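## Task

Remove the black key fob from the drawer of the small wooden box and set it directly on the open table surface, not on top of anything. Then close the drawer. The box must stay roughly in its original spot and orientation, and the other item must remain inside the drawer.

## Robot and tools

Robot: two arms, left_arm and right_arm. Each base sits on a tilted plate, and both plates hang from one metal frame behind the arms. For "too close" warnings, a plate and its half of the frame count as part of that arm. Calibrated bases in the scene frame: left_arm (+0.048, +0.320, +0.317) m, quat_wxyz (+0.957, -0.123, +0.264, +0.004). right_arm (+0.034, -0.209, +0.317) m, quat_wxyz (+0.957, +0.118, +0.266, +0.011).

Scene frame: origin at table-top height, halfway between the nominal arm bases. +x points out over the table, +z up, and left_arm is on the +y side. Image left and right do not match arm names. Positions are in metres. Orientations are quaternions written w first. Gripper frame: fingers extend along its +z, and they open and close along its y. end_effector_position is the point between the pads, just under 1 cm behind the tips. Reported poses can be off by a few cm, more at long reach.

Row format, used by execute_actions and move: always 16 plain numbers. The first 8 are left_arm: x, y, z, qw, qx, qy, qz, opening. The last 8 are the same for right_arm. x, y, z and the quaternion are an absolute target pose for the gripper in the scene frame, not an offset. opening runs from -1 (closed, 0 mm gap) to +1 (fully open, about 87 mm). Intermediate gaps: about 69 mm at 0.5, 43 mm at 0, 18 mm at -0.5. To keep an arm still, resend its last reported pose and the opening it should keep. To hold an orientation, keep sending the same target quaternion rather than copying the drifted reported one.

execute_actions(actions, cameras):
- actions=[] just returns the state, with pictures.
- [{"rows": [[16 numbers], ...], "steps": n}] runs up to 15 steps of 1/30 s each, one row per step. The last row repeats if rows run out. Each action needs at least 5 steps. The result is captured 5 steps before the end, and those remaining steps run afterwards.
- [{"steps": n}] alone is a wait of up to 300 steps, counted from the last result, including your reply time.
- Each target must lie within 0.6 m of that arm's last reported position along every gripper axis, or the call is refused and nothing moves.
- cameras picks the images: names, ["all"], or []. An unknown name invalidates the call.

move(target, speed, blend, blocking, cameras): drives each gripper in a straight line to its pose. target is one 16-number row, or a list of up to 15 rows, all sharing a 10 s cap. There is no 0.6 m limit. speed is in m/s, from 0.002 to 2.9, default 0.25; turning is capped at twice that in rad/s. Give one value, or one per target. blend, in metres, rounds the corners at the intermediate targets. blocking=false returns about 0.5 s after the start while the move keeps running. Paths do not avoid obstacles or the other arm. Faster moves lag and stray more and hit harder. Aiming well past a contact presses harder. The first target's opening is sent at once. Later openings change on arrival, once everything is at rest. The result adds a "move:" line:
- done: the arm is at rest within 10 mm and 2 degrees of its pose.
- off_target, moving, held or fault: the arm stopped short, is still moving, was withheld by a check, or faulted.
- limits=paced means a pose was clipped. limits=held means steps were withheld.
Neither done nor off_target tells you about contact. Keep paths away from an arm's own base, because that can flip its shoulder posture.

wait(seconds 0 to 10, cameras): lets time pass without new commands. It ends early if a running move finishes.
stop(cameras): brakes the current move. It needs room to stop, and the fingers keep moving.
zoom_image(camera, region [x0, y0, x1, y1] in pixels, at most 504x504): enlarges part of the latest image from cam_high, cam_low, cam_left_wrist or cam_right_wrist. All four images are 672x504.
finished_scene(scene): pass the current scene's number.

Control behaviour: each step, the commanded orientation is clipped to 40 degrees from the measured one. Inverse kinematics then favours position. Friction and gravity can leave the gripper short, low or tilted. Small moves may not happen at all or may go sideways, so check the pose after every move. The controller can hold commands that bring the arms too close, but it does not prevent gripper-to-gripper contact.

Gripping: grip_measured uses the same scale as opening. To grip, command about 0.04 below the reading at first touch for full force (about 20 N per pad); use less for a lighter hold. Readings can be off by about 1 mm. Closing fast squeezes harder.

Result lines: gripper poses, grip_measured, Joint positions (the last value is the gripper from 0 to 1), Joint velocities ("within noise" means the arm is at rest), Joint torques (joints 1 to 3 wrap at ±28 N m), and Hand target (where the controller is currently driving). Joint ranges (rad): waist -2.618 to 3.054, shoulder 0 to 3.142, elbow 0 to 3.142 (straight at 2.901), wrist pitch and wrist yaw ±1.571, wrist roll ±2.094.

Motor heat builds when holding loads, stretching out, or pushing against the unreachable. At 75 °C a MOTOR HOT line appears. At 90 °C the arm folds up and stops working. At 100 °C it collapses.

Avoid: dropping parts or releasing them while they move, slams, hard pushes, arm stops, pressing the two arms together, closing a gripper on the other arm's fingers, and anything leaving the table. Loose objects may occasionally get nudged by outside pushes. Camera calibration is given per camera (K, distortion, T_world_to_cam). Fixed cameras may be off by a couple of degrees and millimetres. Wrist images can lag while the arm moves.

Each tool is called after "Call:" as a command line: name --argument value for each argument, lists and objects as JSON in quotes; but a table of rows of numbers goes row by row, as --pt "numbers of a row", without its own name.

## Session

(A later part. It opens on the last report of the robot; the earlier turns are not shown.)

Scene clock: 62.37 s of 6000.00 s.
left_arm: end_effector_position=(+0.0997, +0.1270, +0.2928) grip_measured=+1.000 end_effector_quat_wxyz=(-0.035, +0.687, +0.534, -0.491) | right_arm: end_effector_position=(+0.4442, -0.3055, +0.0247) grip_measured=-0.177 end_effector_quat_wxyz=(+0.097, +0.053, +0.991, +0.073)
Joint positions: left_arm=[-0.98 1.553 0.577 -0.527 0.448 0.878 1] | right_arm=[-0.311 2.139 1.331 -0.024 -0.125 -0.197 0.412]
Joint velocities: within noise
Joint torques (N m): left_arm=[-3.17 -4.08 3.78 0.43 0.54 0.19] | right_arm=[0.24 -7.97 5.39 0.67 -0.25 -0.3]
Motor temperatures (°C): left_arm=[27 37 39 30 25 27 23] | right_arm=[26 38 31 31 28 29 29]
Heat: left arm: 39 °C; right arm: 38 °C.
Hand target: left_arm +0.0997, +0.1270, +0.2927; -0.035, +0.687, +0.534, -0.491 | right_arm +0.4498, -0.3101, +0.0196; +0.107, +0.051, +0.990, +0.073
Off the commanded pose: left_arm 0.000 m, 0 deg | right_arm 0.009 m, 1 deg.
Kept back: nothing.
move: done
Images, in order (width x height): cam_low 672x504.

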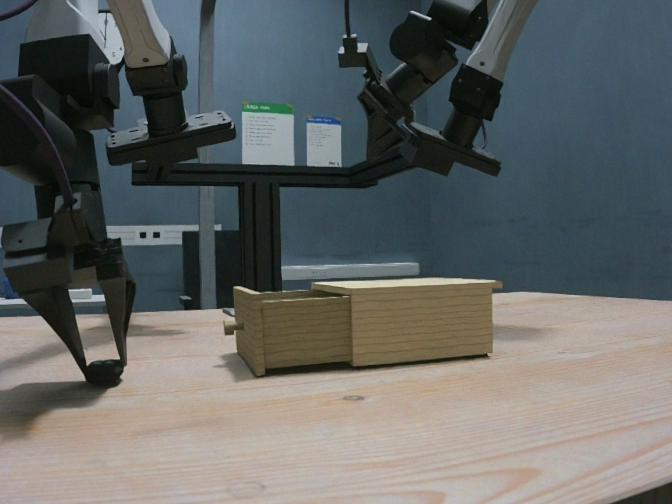

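Call:
move --target '[0.0997, 0.1270, 0.2928, -0.035, 0.687, 0.534, -0.491, 1, 0.450, -0.31, 0.0163, 0.10751, 0.05144, 0.99016, 0.07341, -0.3]' --speed 0.04 --cameras '["cam_low"]'

Call:
zoom_image --camera "cam_low" --region '[50, 330, 150, 400]'

Scene clock: 63.30 s of 6000.00 s.
left_arm: end_effector_position=(+0.0997, +0.1270, +0.2928) grip_measured=+1.000 end_effector_quat_wxyz=(-0.035, +0.687, +0.534, -0.491) | right_arm: end_effector_position=(+0.4441, -0.3052, +0.0218) grip_measured=-0.177 end_effector_quat_wxyz=(+0.097, +0.053, +0.991, +0.073)
Joint positions: left_arm=[-0.98 1.553 0.577 -0.527 0.448 0.878 1] | right_arm=[-0.311 2.15 1.337 -0.02 -0.125 -0.197 0.412]
Joint velocities: within noise
Joint torques (N m): left_arm=[-3.23 -4.11 3.73 0.42 0.53 0.19] | right_arm=[0.14 -8.12 5.48 0.66 -0.23 -0.28]
Motor temperatures (°C): left_arm=[27 37 39 30 25 27 23] | right_arm=[26 38 31 31 28 29 29]
Heat: left arm: 39 °C; right arm: 38 °C.
Hand target: left_arm +0.0997, +0.1270, +0.2927; -0.035, +0.687, +0.534, -0.491 | right_arm +0.4499, -0.3101, +0.0166; +0.108, +0.051, +0.990, +0.073
Off the commanded pose: left_arm 0.000 m, 0 deg | right_arm 0.009 m, 1 deg.
Kept back: nothing.
move: done
Images, in order (width x height): cam_low 672x504.

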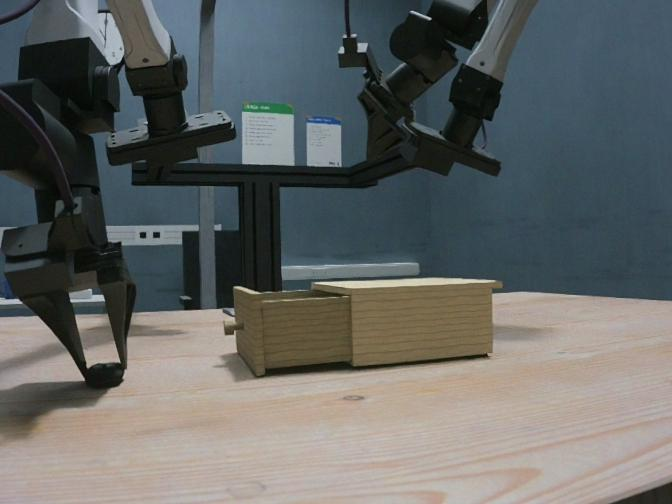

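Scaled by 5.040 from the camera's 672x504 image, which has a finer 960x720 frame.

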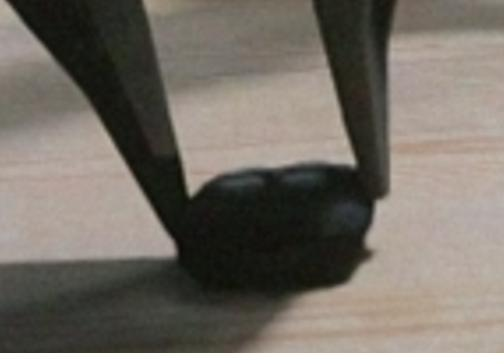

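Call:
move --target '[0.0997, 0.1270, 0.2928, -0.035, 0.687, 0.534, -0.491, 1, 0.450, -0.31, 0.0135, 0.10751, 0.05144, 0.99016, 0.07341, -0.3]' --speed 0.04 --cameras '["cam_low"]'

Call:
zoom_image --camera "cam_low" --region '[50, 330, 150, 400]'

Scene clock: 64.23 s of 6000.00 s.
left_arm: end_effector_position=(+0.0997, +0.1270, +0.2928) grip_measured=+1.000 end_effector_quat_wxyz=(-0.035, +0.687, +0.534, -0.491) | right_arm: end_effector_position=(+0.4453, -0.3055, +0.0210) grip_measured=-0.177 end_effector_quat_wxyz=(+0.098, +0.053, +0.991, +0.073)
Joint positions: left_arm=[-0.98 1.553 0.577 -0.527 0.448 0.878 1] | right_arm=[-0.311 2.153 1.341 -0.018 -0.125 -0.197 0.412]
Joint velocities: within noise
Joint torques (N m): left_arm=[-3.25 -4.05 3.74 0.44 0.53 0.18] | right_arm=[0.24 -7.62 5.7 0.71 -0.25 -0.29]
Motor temperatures (°C): left_arm=[27 37 39 30 25 27 23] | right_arm=[26 38 32 31 28 29 29]
Heat: left arm: 39 °C; right arm: 38 °C.
Hand target: left_arm +0.0997, +0.1270, +0.2927; -0.035, +0.687, +0.534, -0.491 | right_arm +0.4497, -0.3101, +0.0139; +0.107, +0.051, +0.990, +0.073
Off the commanded pose: left_arm 0.000 m, 0 deg | right_arm 0.010 m, 1 deg.
Kept back: nothing.
move: done
Images, in order (width x height): cam_low 672x504.

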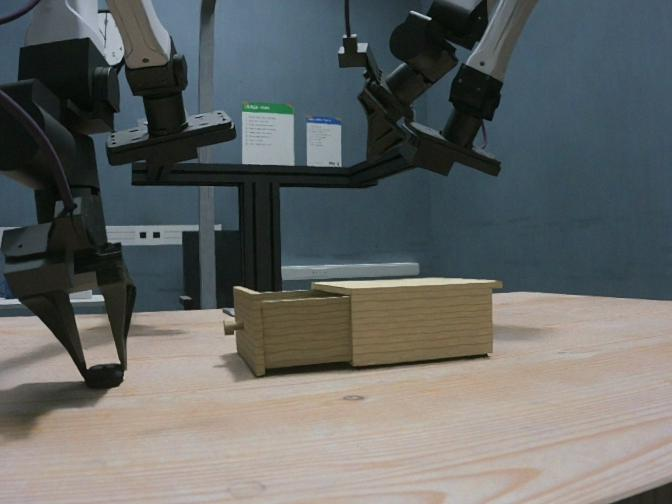

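Scaled by 5.040 from the camera's 672x504 image, which has a finer 960x720 frame.

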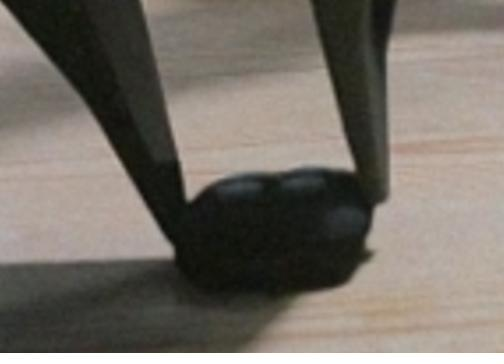

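Call:
move --pt "0.0997 0.1270 0.2928 -0.035 0.687 0.534 -0.491 1 0.450 -0.31 0.0155 0.10751 0.05144 0.99016 0.07341 0.15" --pt "0.0997 0.1270 0.2928 -0.035 0.687 0.534 -0.491 1 0.448 -0.310 0.10 0.10751 0.05144 0.99016 0.07341 0.15" --speed '[0.05, 0.12]' --cameras '["cam_low", "cam_right_wrist", "cam_high"]'

Scene clock: 67.47 s of 6000.00 s.
left_arm: end_effector_position=(+0.0997, +0.1270, +0.2928) grip_measured=+1.000 end_effector_quat_wxyz=(-0.035, +0.687, +0.534, -0.491) | right_arm: end_effector_position=(+0.4386, -0.3076, +0.0852) grip_measured=+0.150 end_effector_quat_wxyz=(+0.091, +0.053, +0.992, +0.075)
Joint positions: left_arm=[-0.98 1.553 0.577 -0.527 0.448 0.878 1] | right_arm=[-0.311 1.932 1.238 -0.151 -0.126 -0.197 0.575]
Joint velocities: within noise
Joint torques (N m): left_arm=[-3.23 -4.12 3.74 0.42 0.55 0.18] | right_arm=[1.14 -12.66 3.7 0.4 -0.19 -0.19]
Motor temperatures (°C): left_arm=[27 37 39 30 25 27 23] | right_arm=[26 38 32 31 28 29 29]
Heat: left arm: 39 °C; right arm: 38 °C.
Hand target: left_arm +0.0997, +0.1270, +0.2927; -0.035, +0.687, +0.534, -0.491 | right_arm +0.4480, -0.3100, +0.0996; +0.108, +0.051, +0.990, +0.073
Off the commanded pose: left_arm 0.000 m, 0 deg | right_arm 0.018 m, 2 deg.
Kept back: nothing.
move: off_target (right_arm)
camera_calibration:
cam_right_wrist: T_world_to_cam=[[-0.0713142, -0.984972, -0.157305, -0.260056], [-0.770251, -0.0458194, 0.636092, 0.289218], [-0.633741, 0.166527, -0.755408, 0.529932], [0, 0, 0, 1]] pos_world=[0.540064, -0.331144, 0.175437]
Images, in order (width x height): cam_high 672x504, cam_low 672x504, cam_right_wrist 672x504.

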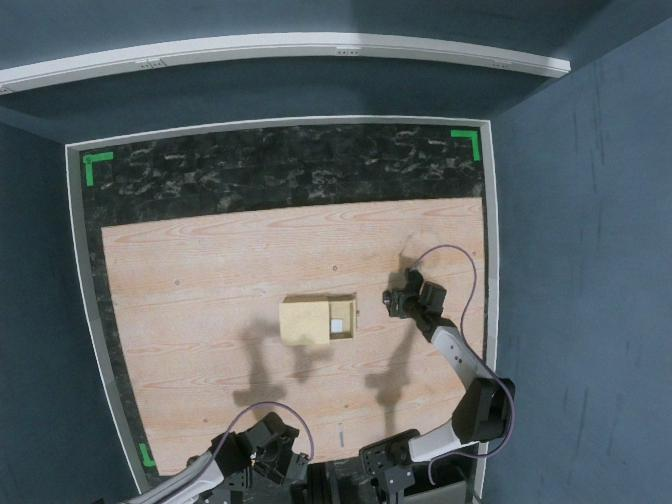

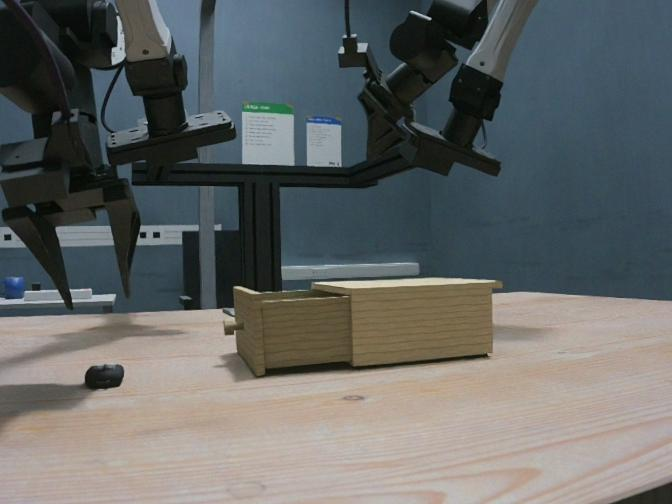

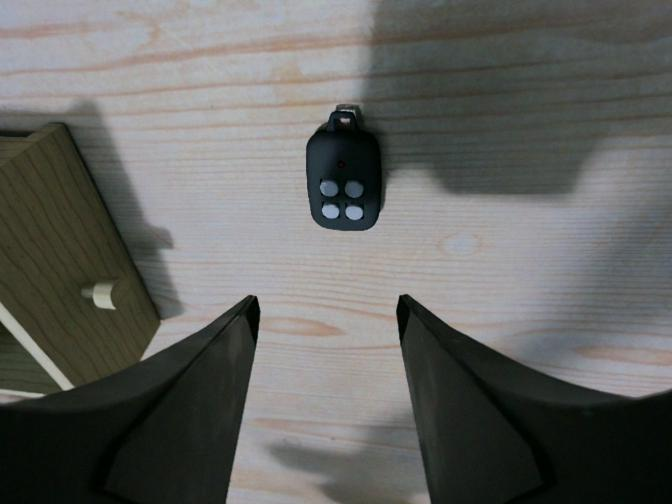

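Call:
zoom_image --camera "cam_high" --region '[260, 270, 380, 360]'

Scaled by 4.200 from the camera's 672x504 image, which has a finer 960x720 frame.

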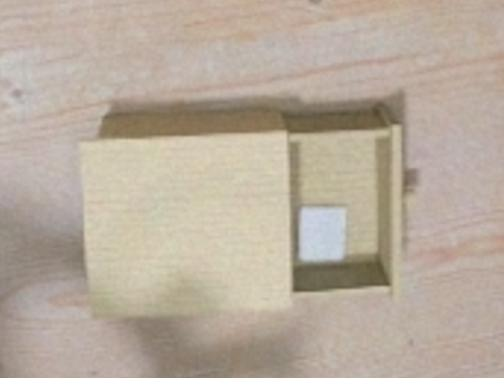

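Call:
move --pt "0.0997 0.1270 0.2928 -0.035 0.687 0.534 -0.491 1 0.414 -0.225 0.085 0.1742 0.03032 0.98402 0.02123 -1" --pt "0.0997 0.1270 0.2928 -0.035 0.687 0.534 -0.491 1 0.414 -0.218 0.040 0.1742 0.03032 0.98402 0.02123 -1" --speed '[0.2, 0.15]' --blend '[0.02, 0]' --cameras '["cam_low", "cam_right_wrist", "cam_high"]'

Scene clock: 69.37 s of 6000.00 s.
left_arm: end_effector_position=(+0.0997, +0.1270, +0.2928) grip_measured=+1.000 end_effector_quat_wxyz=(-0.035, +0.687, +0.534, -0.491) | right_arm: end_effector_position=(+0.4080, -0.2175, +0.0429) grip_measured=-0.973 end_effector_quat_wxyz=(+0.165, +0.025, +0.986, +0.026)
Joint positions: left_arm=[-0.98 1.553 0.577 -0.527 0.448 0.878 1] | right_arm=[-0.07 2.029 0.899 0.447 0.11 -0.104 0.013]
Joint velocities: within noise
Joint torques (N m): left_arm=[-3.22 -4.08 3.78 0.42 0.53 0.18] | right_arm=[2.69 -6.72 3.18 1.01 0.07 -0.08]
Motor temperatures (°C): left_arm=[27 37 39 30 25 27 23] | right_arm=[26 38 31 31 28 29 29]
Heat: left arm: 39 °C; right arm: 38 °C.
Hand target: left_arm +0.0997, +0.1270, +0.2927; -0.035, +0.687, +0.534, -0.491 | right_arm +0.4139, -0.2180, +0.0402; +0.174, +0.030, +0.984, +0.021
Off the commanded pose: left_arm 0.000 m, 0 deg | right_arm 0.007 m, 1 deg.
Kept back: nothing.
move: done
camera_calibration:
cam_right_wrist: T_world_to_cam=[[-0.0200943, -0.99831, -0.0545366, -0.208367], [-0.854484, -0.0111726, 0.519358, 0.34365], [-0.51909, 0.0570367, -0.852815, 0.397205], [0, 0, 0, 1]] pos_world=[0.495641, -0.22683, 0.148901]
Images, in order (width x height): cam_high 672x504, cam_low 672x504, cam_right_wrist 672x504.

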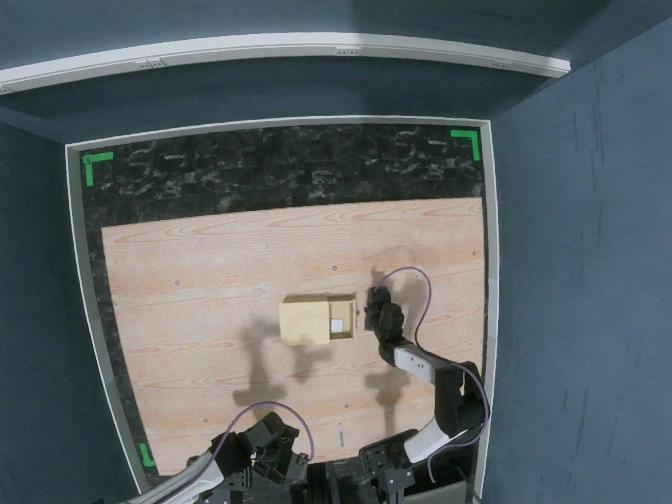

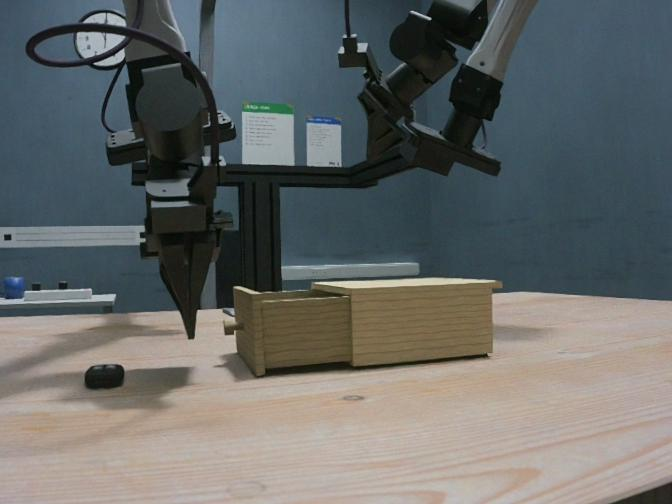

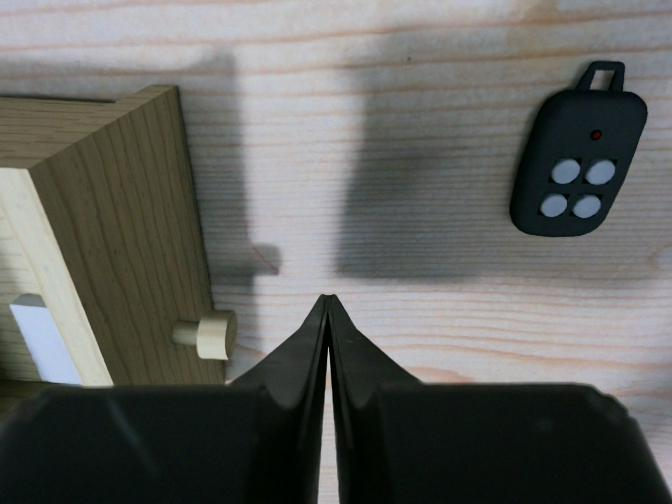

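Call:
move --target '[0.0997, 0.1270, 0.2928, -0.035, 0.687, 0.534, -0.491, 1, 0.415, -0.155, 0.040, 0.1742, 0.03032, 0.98402, 0.02123, -1]' --speed 0.08 --cameras '["cam_low", "cam_right_wrist", "cam_high"]'

Call:
zoom_image --camera "cam_high" --region '[260, 270, 380, 360]'

Scene clock: 70.97 s of 6000.00 s.
left_arm: end_effector_position=(+0.0997, +0.1270, +0.2928) grip_measured=+1.000 end_effector_quat_wxyz=(-0.035, +0.687, +0.534, -0.491) | right_arm: end_effector_position=(+0.4074, -0.1866, +0.0425) grip_measured=-0.974 end_effector_quat_wxyz=(+0.162, +0.030, +0.986, -0.025)
Joint positions: left_arm=[-0.98 1.553 0.577 -0.527 0.448 0.878 1] | right_arm=[0.065 2.075 0.919 0.457 0.316 -0.025 0.013]
Joint velocities: within noise
Joint torques (N m): left_arm=[-3.19 -4.05 3.79 0.43 0.53 0.18] | right_arm=[6.97 -6.27 3.58 0.92 -0.67 0.27]
Motor temperatures (°C): left_arm=[27 37 39 30 25 27 23] | right_arm=[26 38 31 31 28 29 29]
Heat: left arm: 39 °C; right arm: 38 °C.
Hand target: left_arm +0.0997, +0.1270, +0.2927; -0.035, +0.687, +0.534, -0.491 | right_arm +0.4138, -0.1558, +0.0420; +0.173, +0.030, +0.984, +0.021
Off the commanded pose: left_arm 0.000 m, 0 deg | right_arm 0.033 m, 5 deg.
Kept back: nothing.
move: off_target (right_arm)
camera_calibration:
cam_right_wrist: T_world_to_cam=[[-0.0462145, -0.997941, 0.0444649, -0.171004], [-0.848964, 0.0626951, 0.524719, 0.35493], [-0.526426, -0.0134995, -0.850114, 0.38455], [0, 0, 0, 1]] pos_world=[0.495857, -0.187713, 0.148277]
Images, in order (width x height): cam_high 672x504, cam_low 672x504, cam_right_wrist 672x504.

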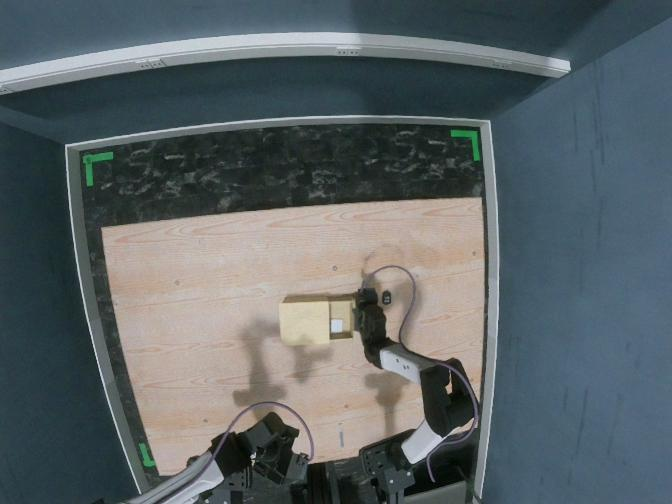

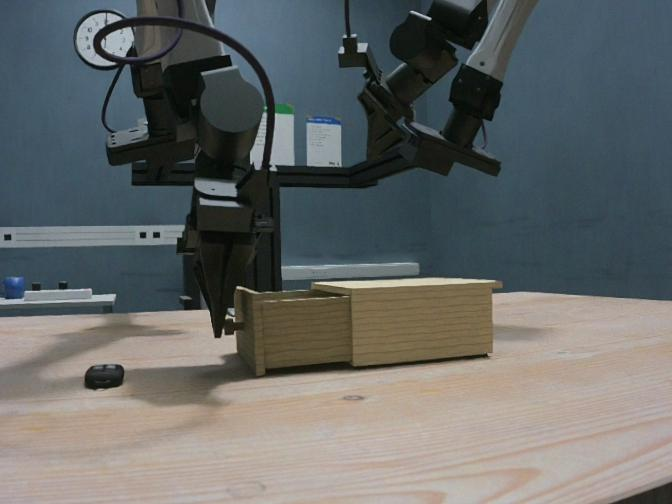

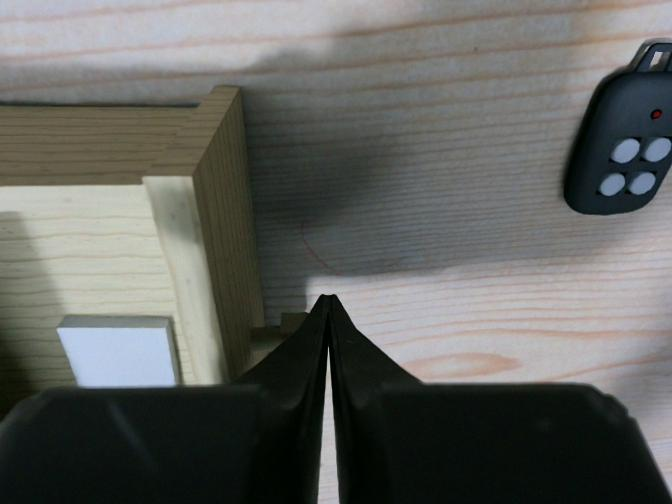

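Scaled by 4.200 from the camera's 672x504 image, which has a finer 960x720 frame.

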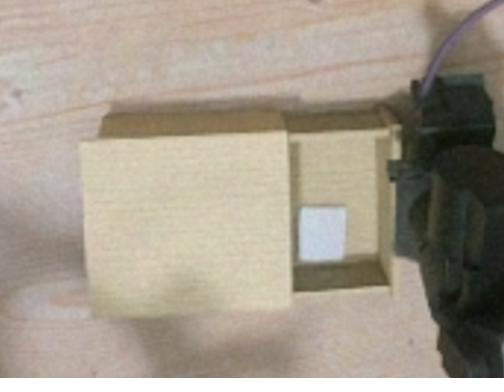

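Call:
move --target '[0.0997, 0.1270, 0.2928, -0.035, 0.687, 0.534, -0.491, 1, 0.415, -0.13, 0.038, 0.1742, 0.03032, 0.98402, 0.02123, -1]' --speed 0.05 --cameras '["cam_low", "cam_right_wrist", "cam_high"]'

Call:
zoom_image --camera "cam_high" --region '[260, 270, 380, 360]'

Scene clock: 72.03 s of 6000.00 s.
left_arm: end_effector_position=(+0.0997, +0.1270, +0.2928) grip_measured=+1.000 end_effector_quat_wxyz=(-0.035, +0.687, +0.534, -0.491) | right_arm: end_effector_position=(+0.4088, -0.1700, +0.0419) grip_measured=-0.974 end_effector_quat_wxyz=(+0.164, +0.030, +0.985, -0.040)
Joint positions: left_arm=[-0.98 1.553 0.577 -0.527 0.448 0.878 1] | right_arm=[0.123 2.104 0.942 0.455 0.391 0.01 0.013]
Joint velocities: within noise
Joint torques (N m): left_arm=[-3.19 -4.1 3.78 0.42 0.54 0.17] | right_arm=[7.9 -5.91 3.9 0.89 -0.87 0.36]
Motor temperatures (°C): left_arm=[27 37 39 30 25 27 23] | right_arm=[26 38 31 31 28 29 29]
Heat: left arm: 39 °C; right arm: 38 °C.
Hand target: left_arm +0.0997, +0.1270, +0.2927; -0.035, +0.687, +0.534, -0.491 | right_arm +0.4130, -0.1311, +0.0411; +0.172, +0.030, +0.984, +0.020
Off the commanded pose: left_arm 0.000 m, 0 deg | right_arm 0.041 m, 7 deg.
Kept back: nothing.
move: off_target (right_arm)
camera_calibration:
cam_right_wrist: T_world_to_cam=[[-0.052807, -0.995856, 0.0740373, -0.152598], [-0.850328, 0.0837163, 0.519551, 0.359716], [-0.523596, -0.03552, -0.851226, 0.380174], [0, 0, 0, 1]] pos_world=[0.496876, -0.168576, 0.148021]
Images, in order (width x height): cam_high 672x504, cam_low 672x504, cam_right_wrist 672x504.

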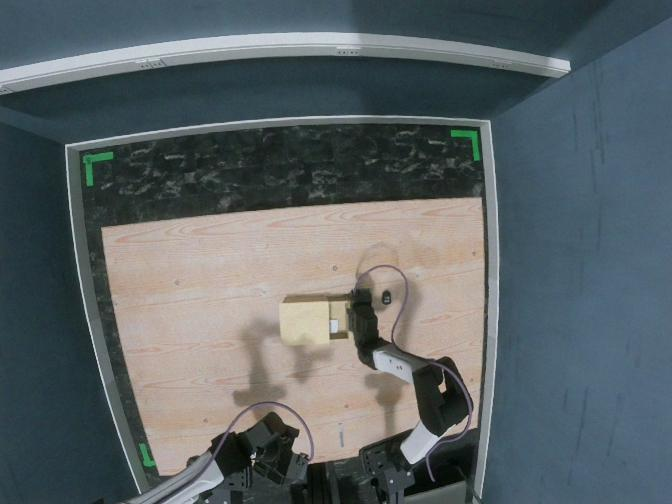

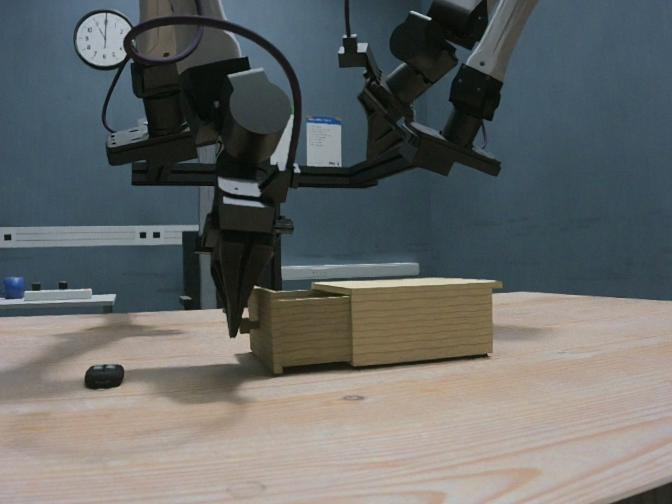

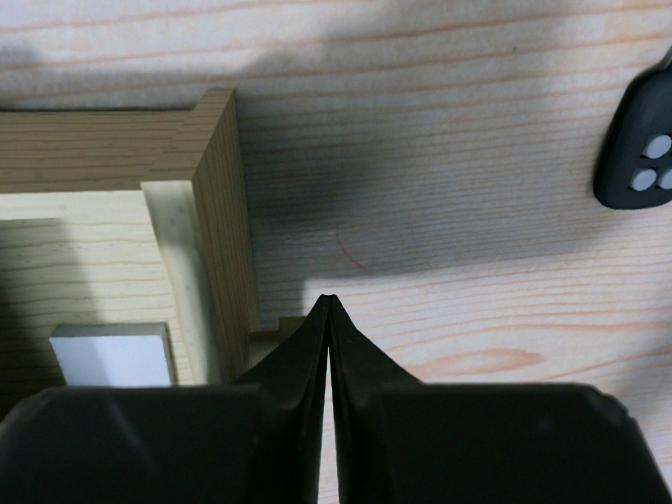

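Scaled by 4.200 from the camera's 672x504 image, which has a finer 960x720 frame.

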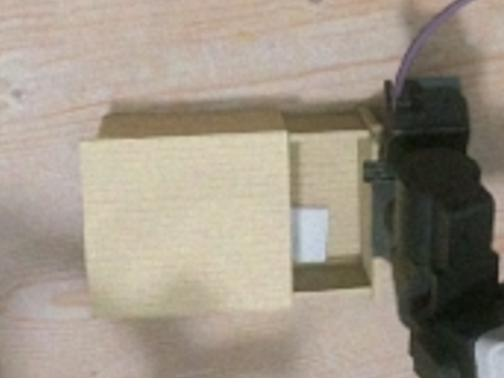

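Call:
move --target '[0.0997, 0.1270, 0.2928, -0.035, 0.687, 0.534, -0.491, 1, 0.417, -0.078, 0.038, 0.1742, 0.03032, 0.98402, 0.02123, -1]' --speed 0.06 --cameras '["cam_low", "cam_right_wrist", "cam_high"]'

Call:
zoom_image --camera "cam_high" --region '[260, 270, 380, 360]'

Call:
zoom_image --camera "cam_low" --region '[220, 250, 520, 400]'

Scene clock: 73.47 s of 6000.00 s.
left_arm: end_effector_position=(+0.0997, +0.1270, +0.2928) grip_measured=+1.000 end_effector_quat_wxyz=(-0.035, +0.687, +0.534, -0.491) | right_arm: end_effector_position=(+0.4118, -0.1204, +0.0424) grip_measured=-0.974 end_effector_quat_wxyz=(+0.164, +0.025, +0.985, -0.045)
Joint positions: left_arm=[-0.98 1.553 0.577 -0.527 0.448 0.878 1] | right_arm=[0.252 2.171 1.025 0.399 0.495 0.094 0.013]
Joint velocities: within noise
Joint torques (N m): left_arm=[-3.22 -4.07 3.82 0.42 0.53 0.18] | right_arm=[8.54 -5.81 4.42 0.99 -0.9 0.34]
Motor temperatures (°C): left_arm=[27 37 39 30 25 27 23] | right_arm=[26 38 31 31 28 29 29]
Heat: left arm: 39 °C; right arm: 38 °C.
Hand target: left_arm +0.0997, +0.1270, +0.2927; -0.035, +0.687, +0.534, -0.491 | right_arm +0.4150, -0.0796, +0.0418; +0.172, +0.029, +0.984, +0.020
Off the commanded pose: left_arm 0.000 m, 0 deg | right_arm 0.043 m, 8 deg.
Kept back: nothing.
move: off_target (right_arm)
camera_calibration:
cam_right_wrist: T_world_to_cam=[[-0.044592, -0.995412, 0.0846497, -0.106853], [-0.850483, 0.08228, 0.519528, 0.357881], [-0.524109, -0.0488264, -0.85025, 0.382468], [0, 0, 0, 1]] pos_world=[0.500062, -0.117135, 0.14831]
Images, in order (width x height): cam_high 672x504, cam_low 672x504, cam_right_wrist 672x504.

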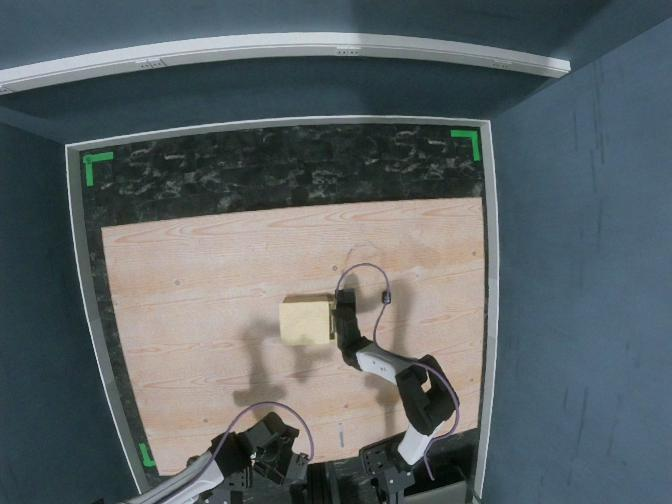

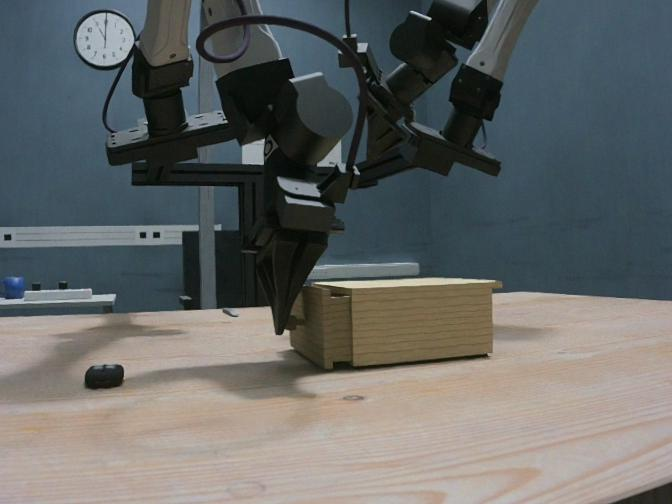

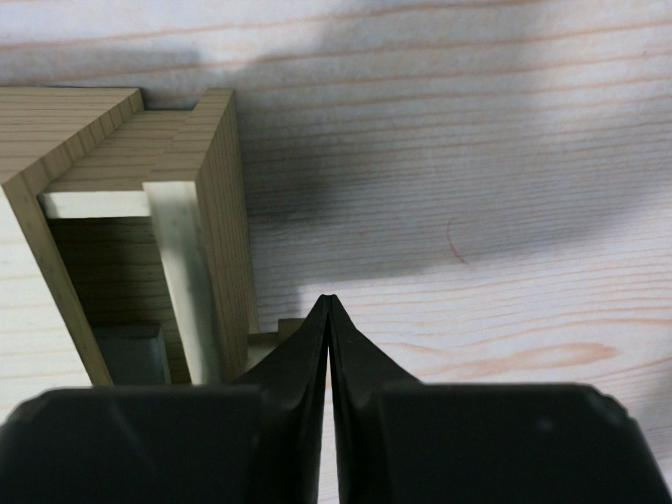

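Scaled by 4.200 from the camera's 672x504 image, which has a finer 960x720 frame.

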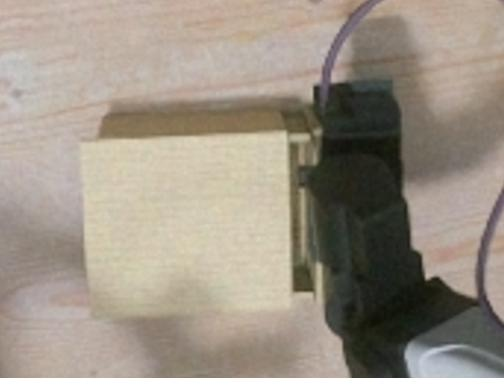

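Scaled by 1.680 from the camera's 672x504 image, which has a finer 960x720 frame.

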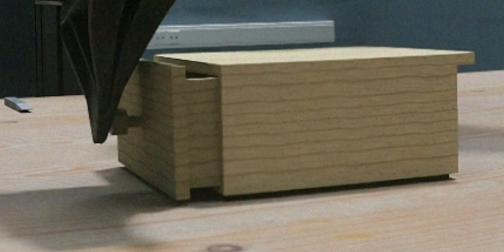

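Call:
move --target '[0.0997, 0.1270, 0.2928, -0.035, 0.687, 0.534, -0.491, 1, 0.418, -0.065, 0.038, 0.1742, 0.03032, 0.98402, 0.02123, -1]' --speed 0.05 --cameras '["cam_low", "cam_right_wrist", "cam_high"]'

Call:
zoom_image --camera "cam_low" --region '[220, 250, 520, 400]'

Scene clock: 74.40 s of 6000.00 s.
left_arm: end_effector_position=(+0.0997, +0.1270, +0.2928) grip_measured=+1.000 end_effector_quat_wxyz=(-0.035, +0.687, +0.534, -0.491) | right_arm: end_effector_position=(+0.4120, -0.1105, +0.0419) grip_measured=-0.974 end_effector_quat_wxyz=(+0.162, +0.025, +0.985, -0.048)
Joint positions: left_arm=[-0.98 1.553 0.577 -0.527 0.448 0.878 1] | right_arm=[0.278 2.19 1.051 0.376 0.52 0.115 0.013]
Joint velocities: within noise
Joint torques (N m): left_arm=[-3.21 -4.03 3.71 0.43 0.53 0.18] | right_arm=[9.25 -5.81 4.78 1.04 -0.89 0.4]
Motor temperatures (°C): left_arm=[27 37 39 29 25 27 23] | right_arm=[26 38 31 31 28 29 29]
Heat: left arm: 39 °C; right arm: 38 °C.
Hand target: left_arm +0.0997, +0.1270, +0.2927; -0.035, +0.687, +0.534, -0.491 | right_arm +0.4158, -0.0668, +0.0423; +0.172, +0.029, +0.984, +0.020
Off the commanded pose: left_arm 0.000 m, 0 deg | right_arm 0.046 m, 8 deg.
Kept back: nothing.
move: off_target (right_arm)
camera_calibration:
cam_right_wrist: T_world_to_cam=[[-0.0453861, -0.994746, 0.0917613, -0.0967957], [-0.848151, 0.0869033, 0.522578, 0.356851], [-0.527807, -0.0541096, -0.847639, 0.383437], [0, 0, 0, 1]] pos_world=[0.500651, -0.106551, 0.147415]
Images, in order (width x height): cam_high 672x504, cam_low 672x504, cam_right_wrist 672x504.

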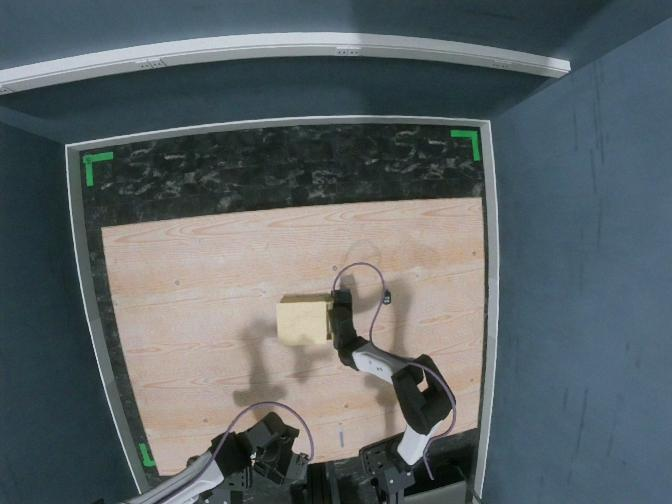

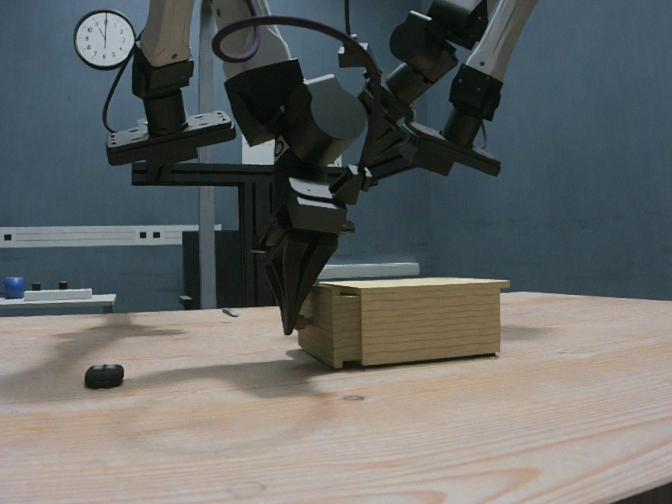

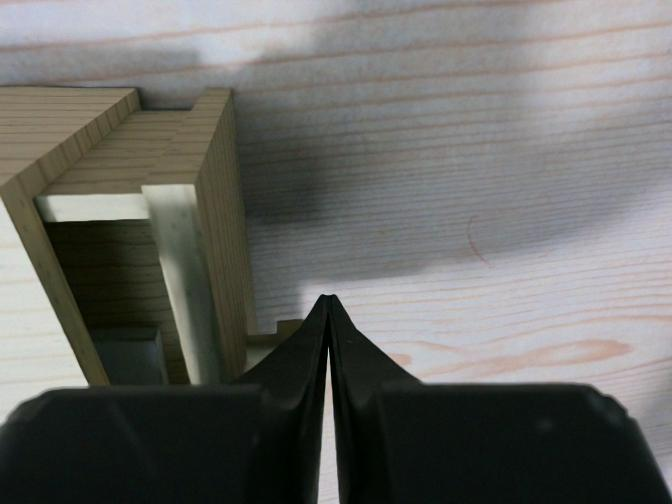

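Scaled by 1.680 from the camera's 672x504 image, which has a finer 960x720 frame.

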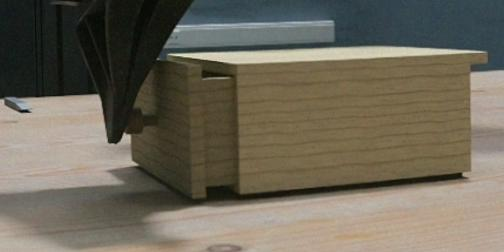

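Call:
move --pt "0.0997 0.1270 0.2928 -0.035 0.687 0.534 -0.491 1 0.414 -0.140 0.040 0.17549 0.04969 0.97427 0.13251 -1" --pt "0.0997 0.1270 0.2928 -0.035 0.687 0.534 -0.491 1 0.418 -0.078 0.038 0.17549 0.04969 0.97427 0.13251 -1" --speed '[0.12, 0.06]' --cameras '["cam_low", "cam_right_wrist", "cam_high"]'

Call:
zoom_image --camera "cam_low" --region '[220, 250, 520, 400]'

Scene clock: 78.93 s of 6000.00 s.
left_arm: end_effector_position=(+0.0997, +0.1270, +0.2928) grip_measured=+1.000 end_effector_quat_wxyz=(-0.035, +0.687, +0.534, -0.491) | right_arm: end_effector_position=(+0.4097, -0.1088, +0.0352) grip_measured=-0.974 end_effector_quat_wxyz=(+0.164, +0.049, +0.981, +0.090)
Joint positions: left_arm=[-0.98 1.553 0.577 -0.527 0.448 0.878 1] | right_arm=[0.152 2.158 0.969 0.484 0.162 0.109 0.013]
Joint velocities: within noise
Joint torques (N m): left_arm=[-3.21 -4.05 3.75 0.42 0.54 0.18] | right_arm=[7.71 -6.43 4.04 1.02 -0.66 0.2]
Motor temperatures (°C): left_arm=[27 37 39 29 25 27 23] | right_arm=[27 38 31 31 28 29 29]
Heat: left arm: 39 °C; right arm: 38 °C.
Hand target: left_arm +0.0997, +0.1270, +0.2927; -0.035, +0.687, +0.534, -0.491 | right_arm +0.4168, -0.0789, +0.0398; +0.174, +0.049, +0.975, +0.132
Off the commanded pose: left_arm 0.000 m, 0 deg | right_arm 0.032 m, 5 deg.
Kept back: nothing.
move: off_target (right_arm)
camera_calibration:
cam_right_wrist: T_world_to_cam=[[-0.0473542, -0.981023, -0.188018, -0.0824864], [-0.856117, -0.0571123, 0.513617, 0.346171], [-0.514609, 0.185287, -0.837166, 0.396886], [0, 0, 0, 1]] pos_world=[0.496697, -0.134688, 0.138951]
Images, in order (width x height): cam_high 672x504, cam_low 672x504, cam_right_wrist 672x504.

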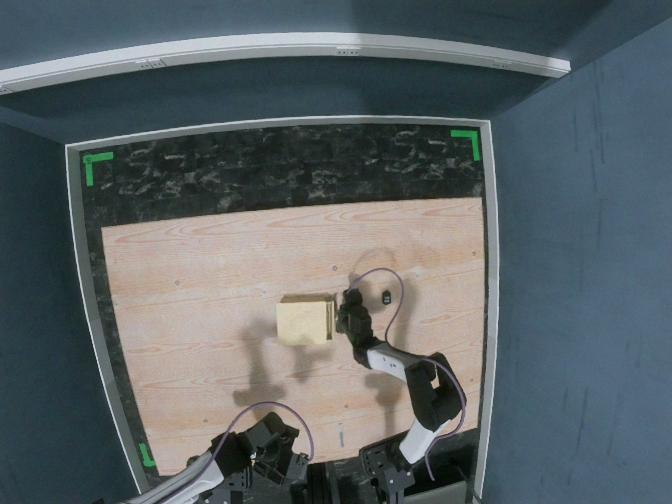

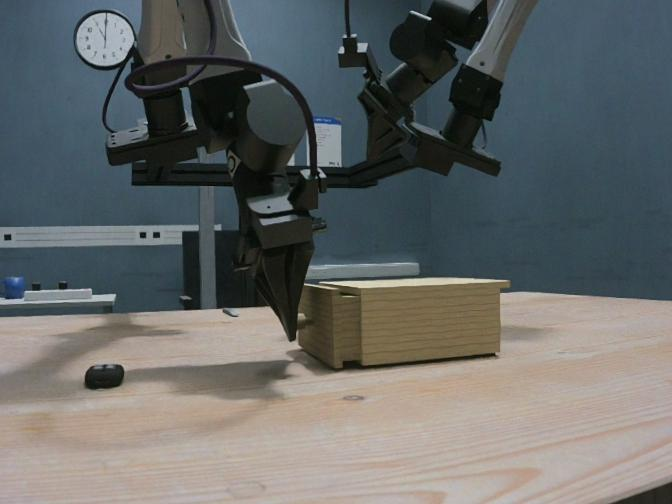

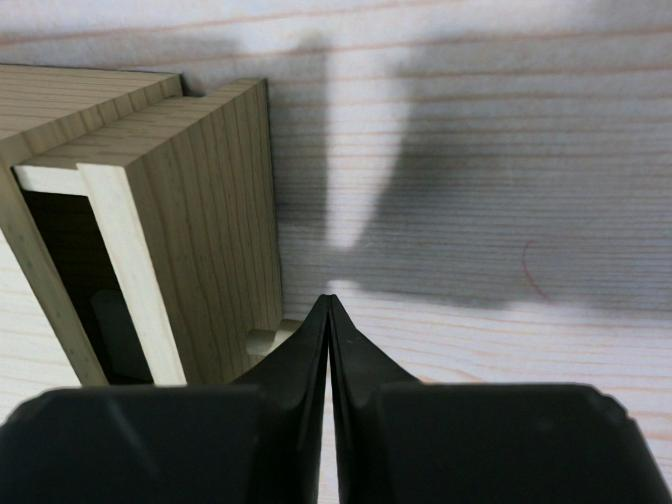

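Scaled by 1.680 from the camera's 672x504 image, which has a finer 960x720 frame.

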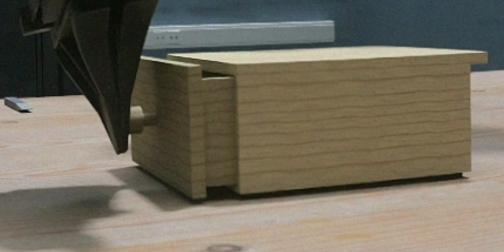

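Call:
move --target '[0.0997, 0.1270, 0.2928, -0.035, 0.687, 0.534, -0.491, 1, 0.418, -0.066, 0.038, 0.17549, 0.04969, 0.97427, 0.13251, -1]' --speed 0.05 --cameras '["cam_low", "cam_high"]'

Call:
zoom_image --camera "cam_low" --region '[220, 250, 520, 400]'

Scene clock: 81.33 s of 6000.00 s.
left_arm: end_effector_position=(+0.0997, +0.1270, +0.2928) grip_measured=+1.000 end_effector_quat_wxyz=(-0.035, +0.687, +0.534, -0.491) | right_arm: end_effector_position=(+0.4119, -0.0962, +0.0356) grip_measured=-0.974 end_effector_quat_wxyz=(+0.166, +0.050, +0.981, +0.092)
Joint positions: left_arm=[-0.98 1.553 0.577 -0.527 0.448 0.878 1] | right_arm=[0.182 2.173 0.987 0.483 0.183 0.129 0.013]
Joint velocities: within noise
Joint torques (N m): left_arm=[-3.21 -4.1 3.82 0.42 0.53 0.16] | right_arm=[7.82 -6.32 4.04 1.02 -0.57 0.16]
Motor temperatures (°C): left_arm=[27 37 39 29 25 27 23] | right_arm=[27 38 31 31 28 29 29]
Heat: left arm: 39 °C; right arm: 38 °C.
Hand target: left_arm +0.0997, +0.1270, +0.2927; -0.035, +0.687, +0.534, -0.491 | right_arm +0.4169, -0.0670, +0.0397; +0.174, +0.049, +0.974, +0.132
Off the commanded pose: left_arm 0.000 m, 0 deg | right_arm 0.031 m, 5 deg.
Kept back: nothing.
move: off_target (right_arm)
Images, in order (width x height): cam_high 672x504, cam_low 672x504.

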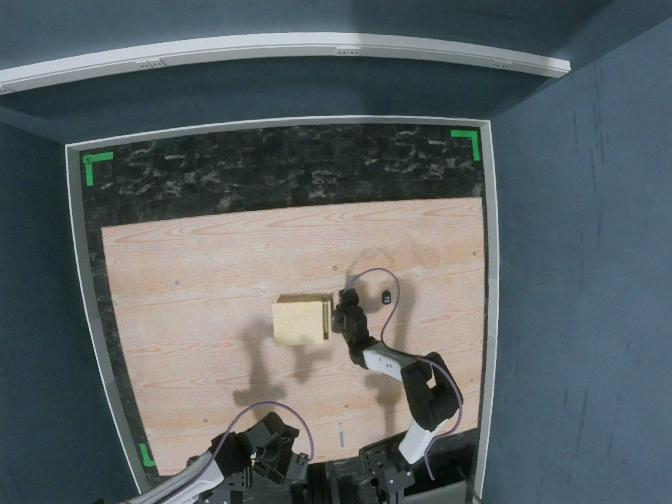

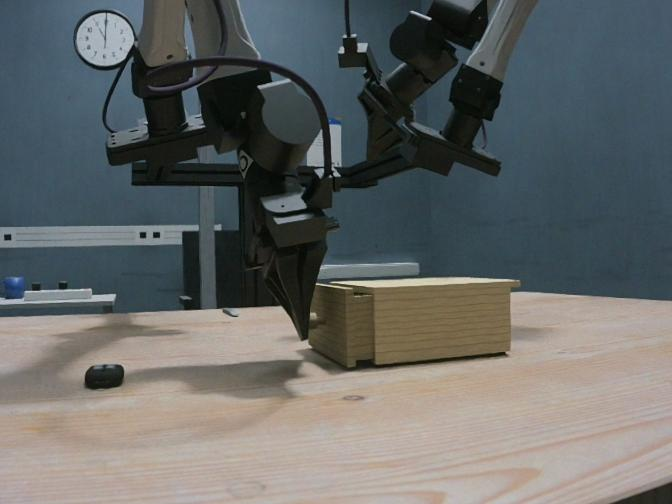

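Scaled by 1.680 from the camera's 672x504 image, which has a finer 960x720 frame.

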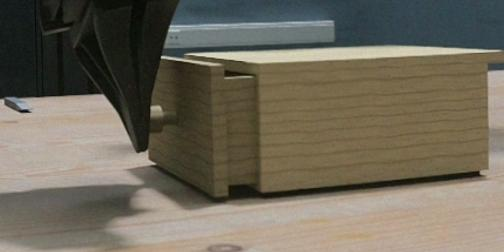

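Call:
move --pt "0.28 0.20 0.28 0.1503 0.04636 0.96109 -0.22712 -1 0.418 -0.07 0.038 0.17549 0.04969 0.97427 0.13251 -1" --pt "0.42 0.22 0.16 0.1503 0.04636 0.96109 -0.22712 -1 0.418 -0.07 0.038 0.17549 0.04969 0.97427 0.13251 -1" --speed 0.3 --blend 0.03

Scene clock: 87.80 s of 6000.00 s.
left_arm: end_effector_position=(+0.4127, +0.2208, +0.1617) grip_measured=-0.993 end_effector_quat_wxyz=(+0.142, +0.044, +0.964, -0.222) | right_arm: end_effector_position=(+0.4118, -0.0962, +0.0356) grip_measured=-0.974 end_effector_quat_wxyz=(+0.166, +0.051, +0.981, +0.091)
Joint positions: left_arm=[-0.163 1.682 0.848 0.061 0.132 0.046 0.003] | right_arm=[0.183 2.173 0.987 0.483 0.184 0.131 0.013]
Joint velocities: within noise
Joint torques (N m): left_arm=[-2.09 -7.05 5.01 1.28 0.39 0.3] | right_arm=[6.75 -6.63 3.56 1.04 -0.65 0.11]
Motor temperatures (°C): left_arm=[27 38 39 30 25 27 23] | right_arm=[27 38 31 31 28 29 29]
Heat: left arm: 39 °C; right arm: 38 °C.
Hand target: left_arm +0.4198, +0.2201, +0.1601; +0.150, +0.046, +0.961, -0.227 | right_arm +0.4170, -0.0708, +0.0393; +0.174, +0.049, +0.975, +0.132
Off the commanded pose: left_arm 0.008 m, 1 deg | right_arm 0.027 m, 5 deg.
Kept back: nothing.
move: off_target (right_arm)
camera_calibration:
cam_left_wrist: T_world_to_cam=[[-0.14649, -0.90297, 0.403964, 0.192522], [-0.823183, 0.33773, 0.456407, 0.216025], [-0.548552, -0.265677, -0.792784, 0.554167], [0, 0, 0, 1]] pos_world=[0.51002, 0.248113, 0.262968]
cam_right_wrist: T_world_to_cam=[[-0.0491478, -0.98043, -0.190637, -0.0690675], [-0.858385, -0.0561216, 0.509927, 0.349572], [-0.510647, 0.188702, -0.838828, 0.394676], [0, 0, 0, 1]] pos_world=[0.498213, -0.122573, 0.139642]

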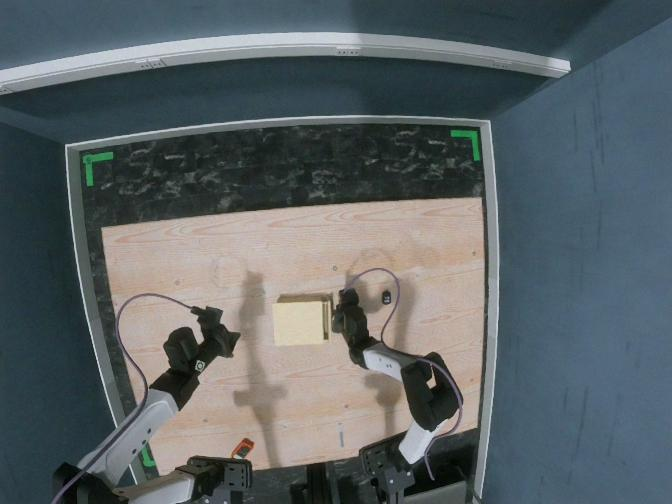

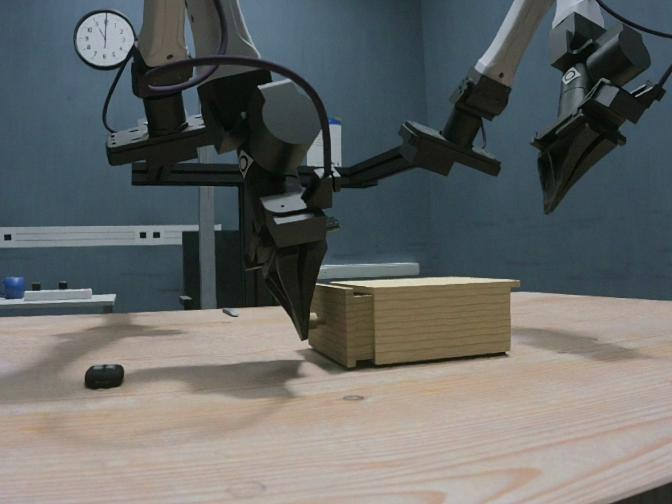

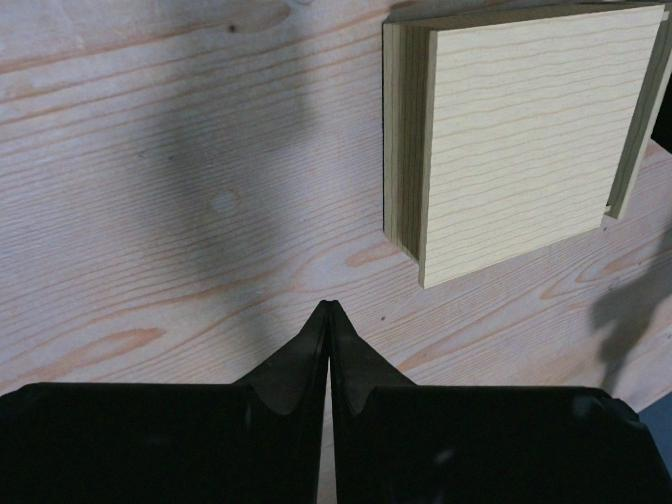

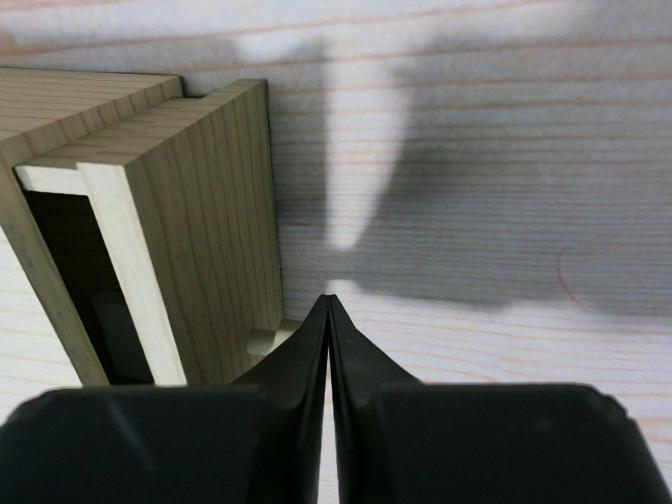

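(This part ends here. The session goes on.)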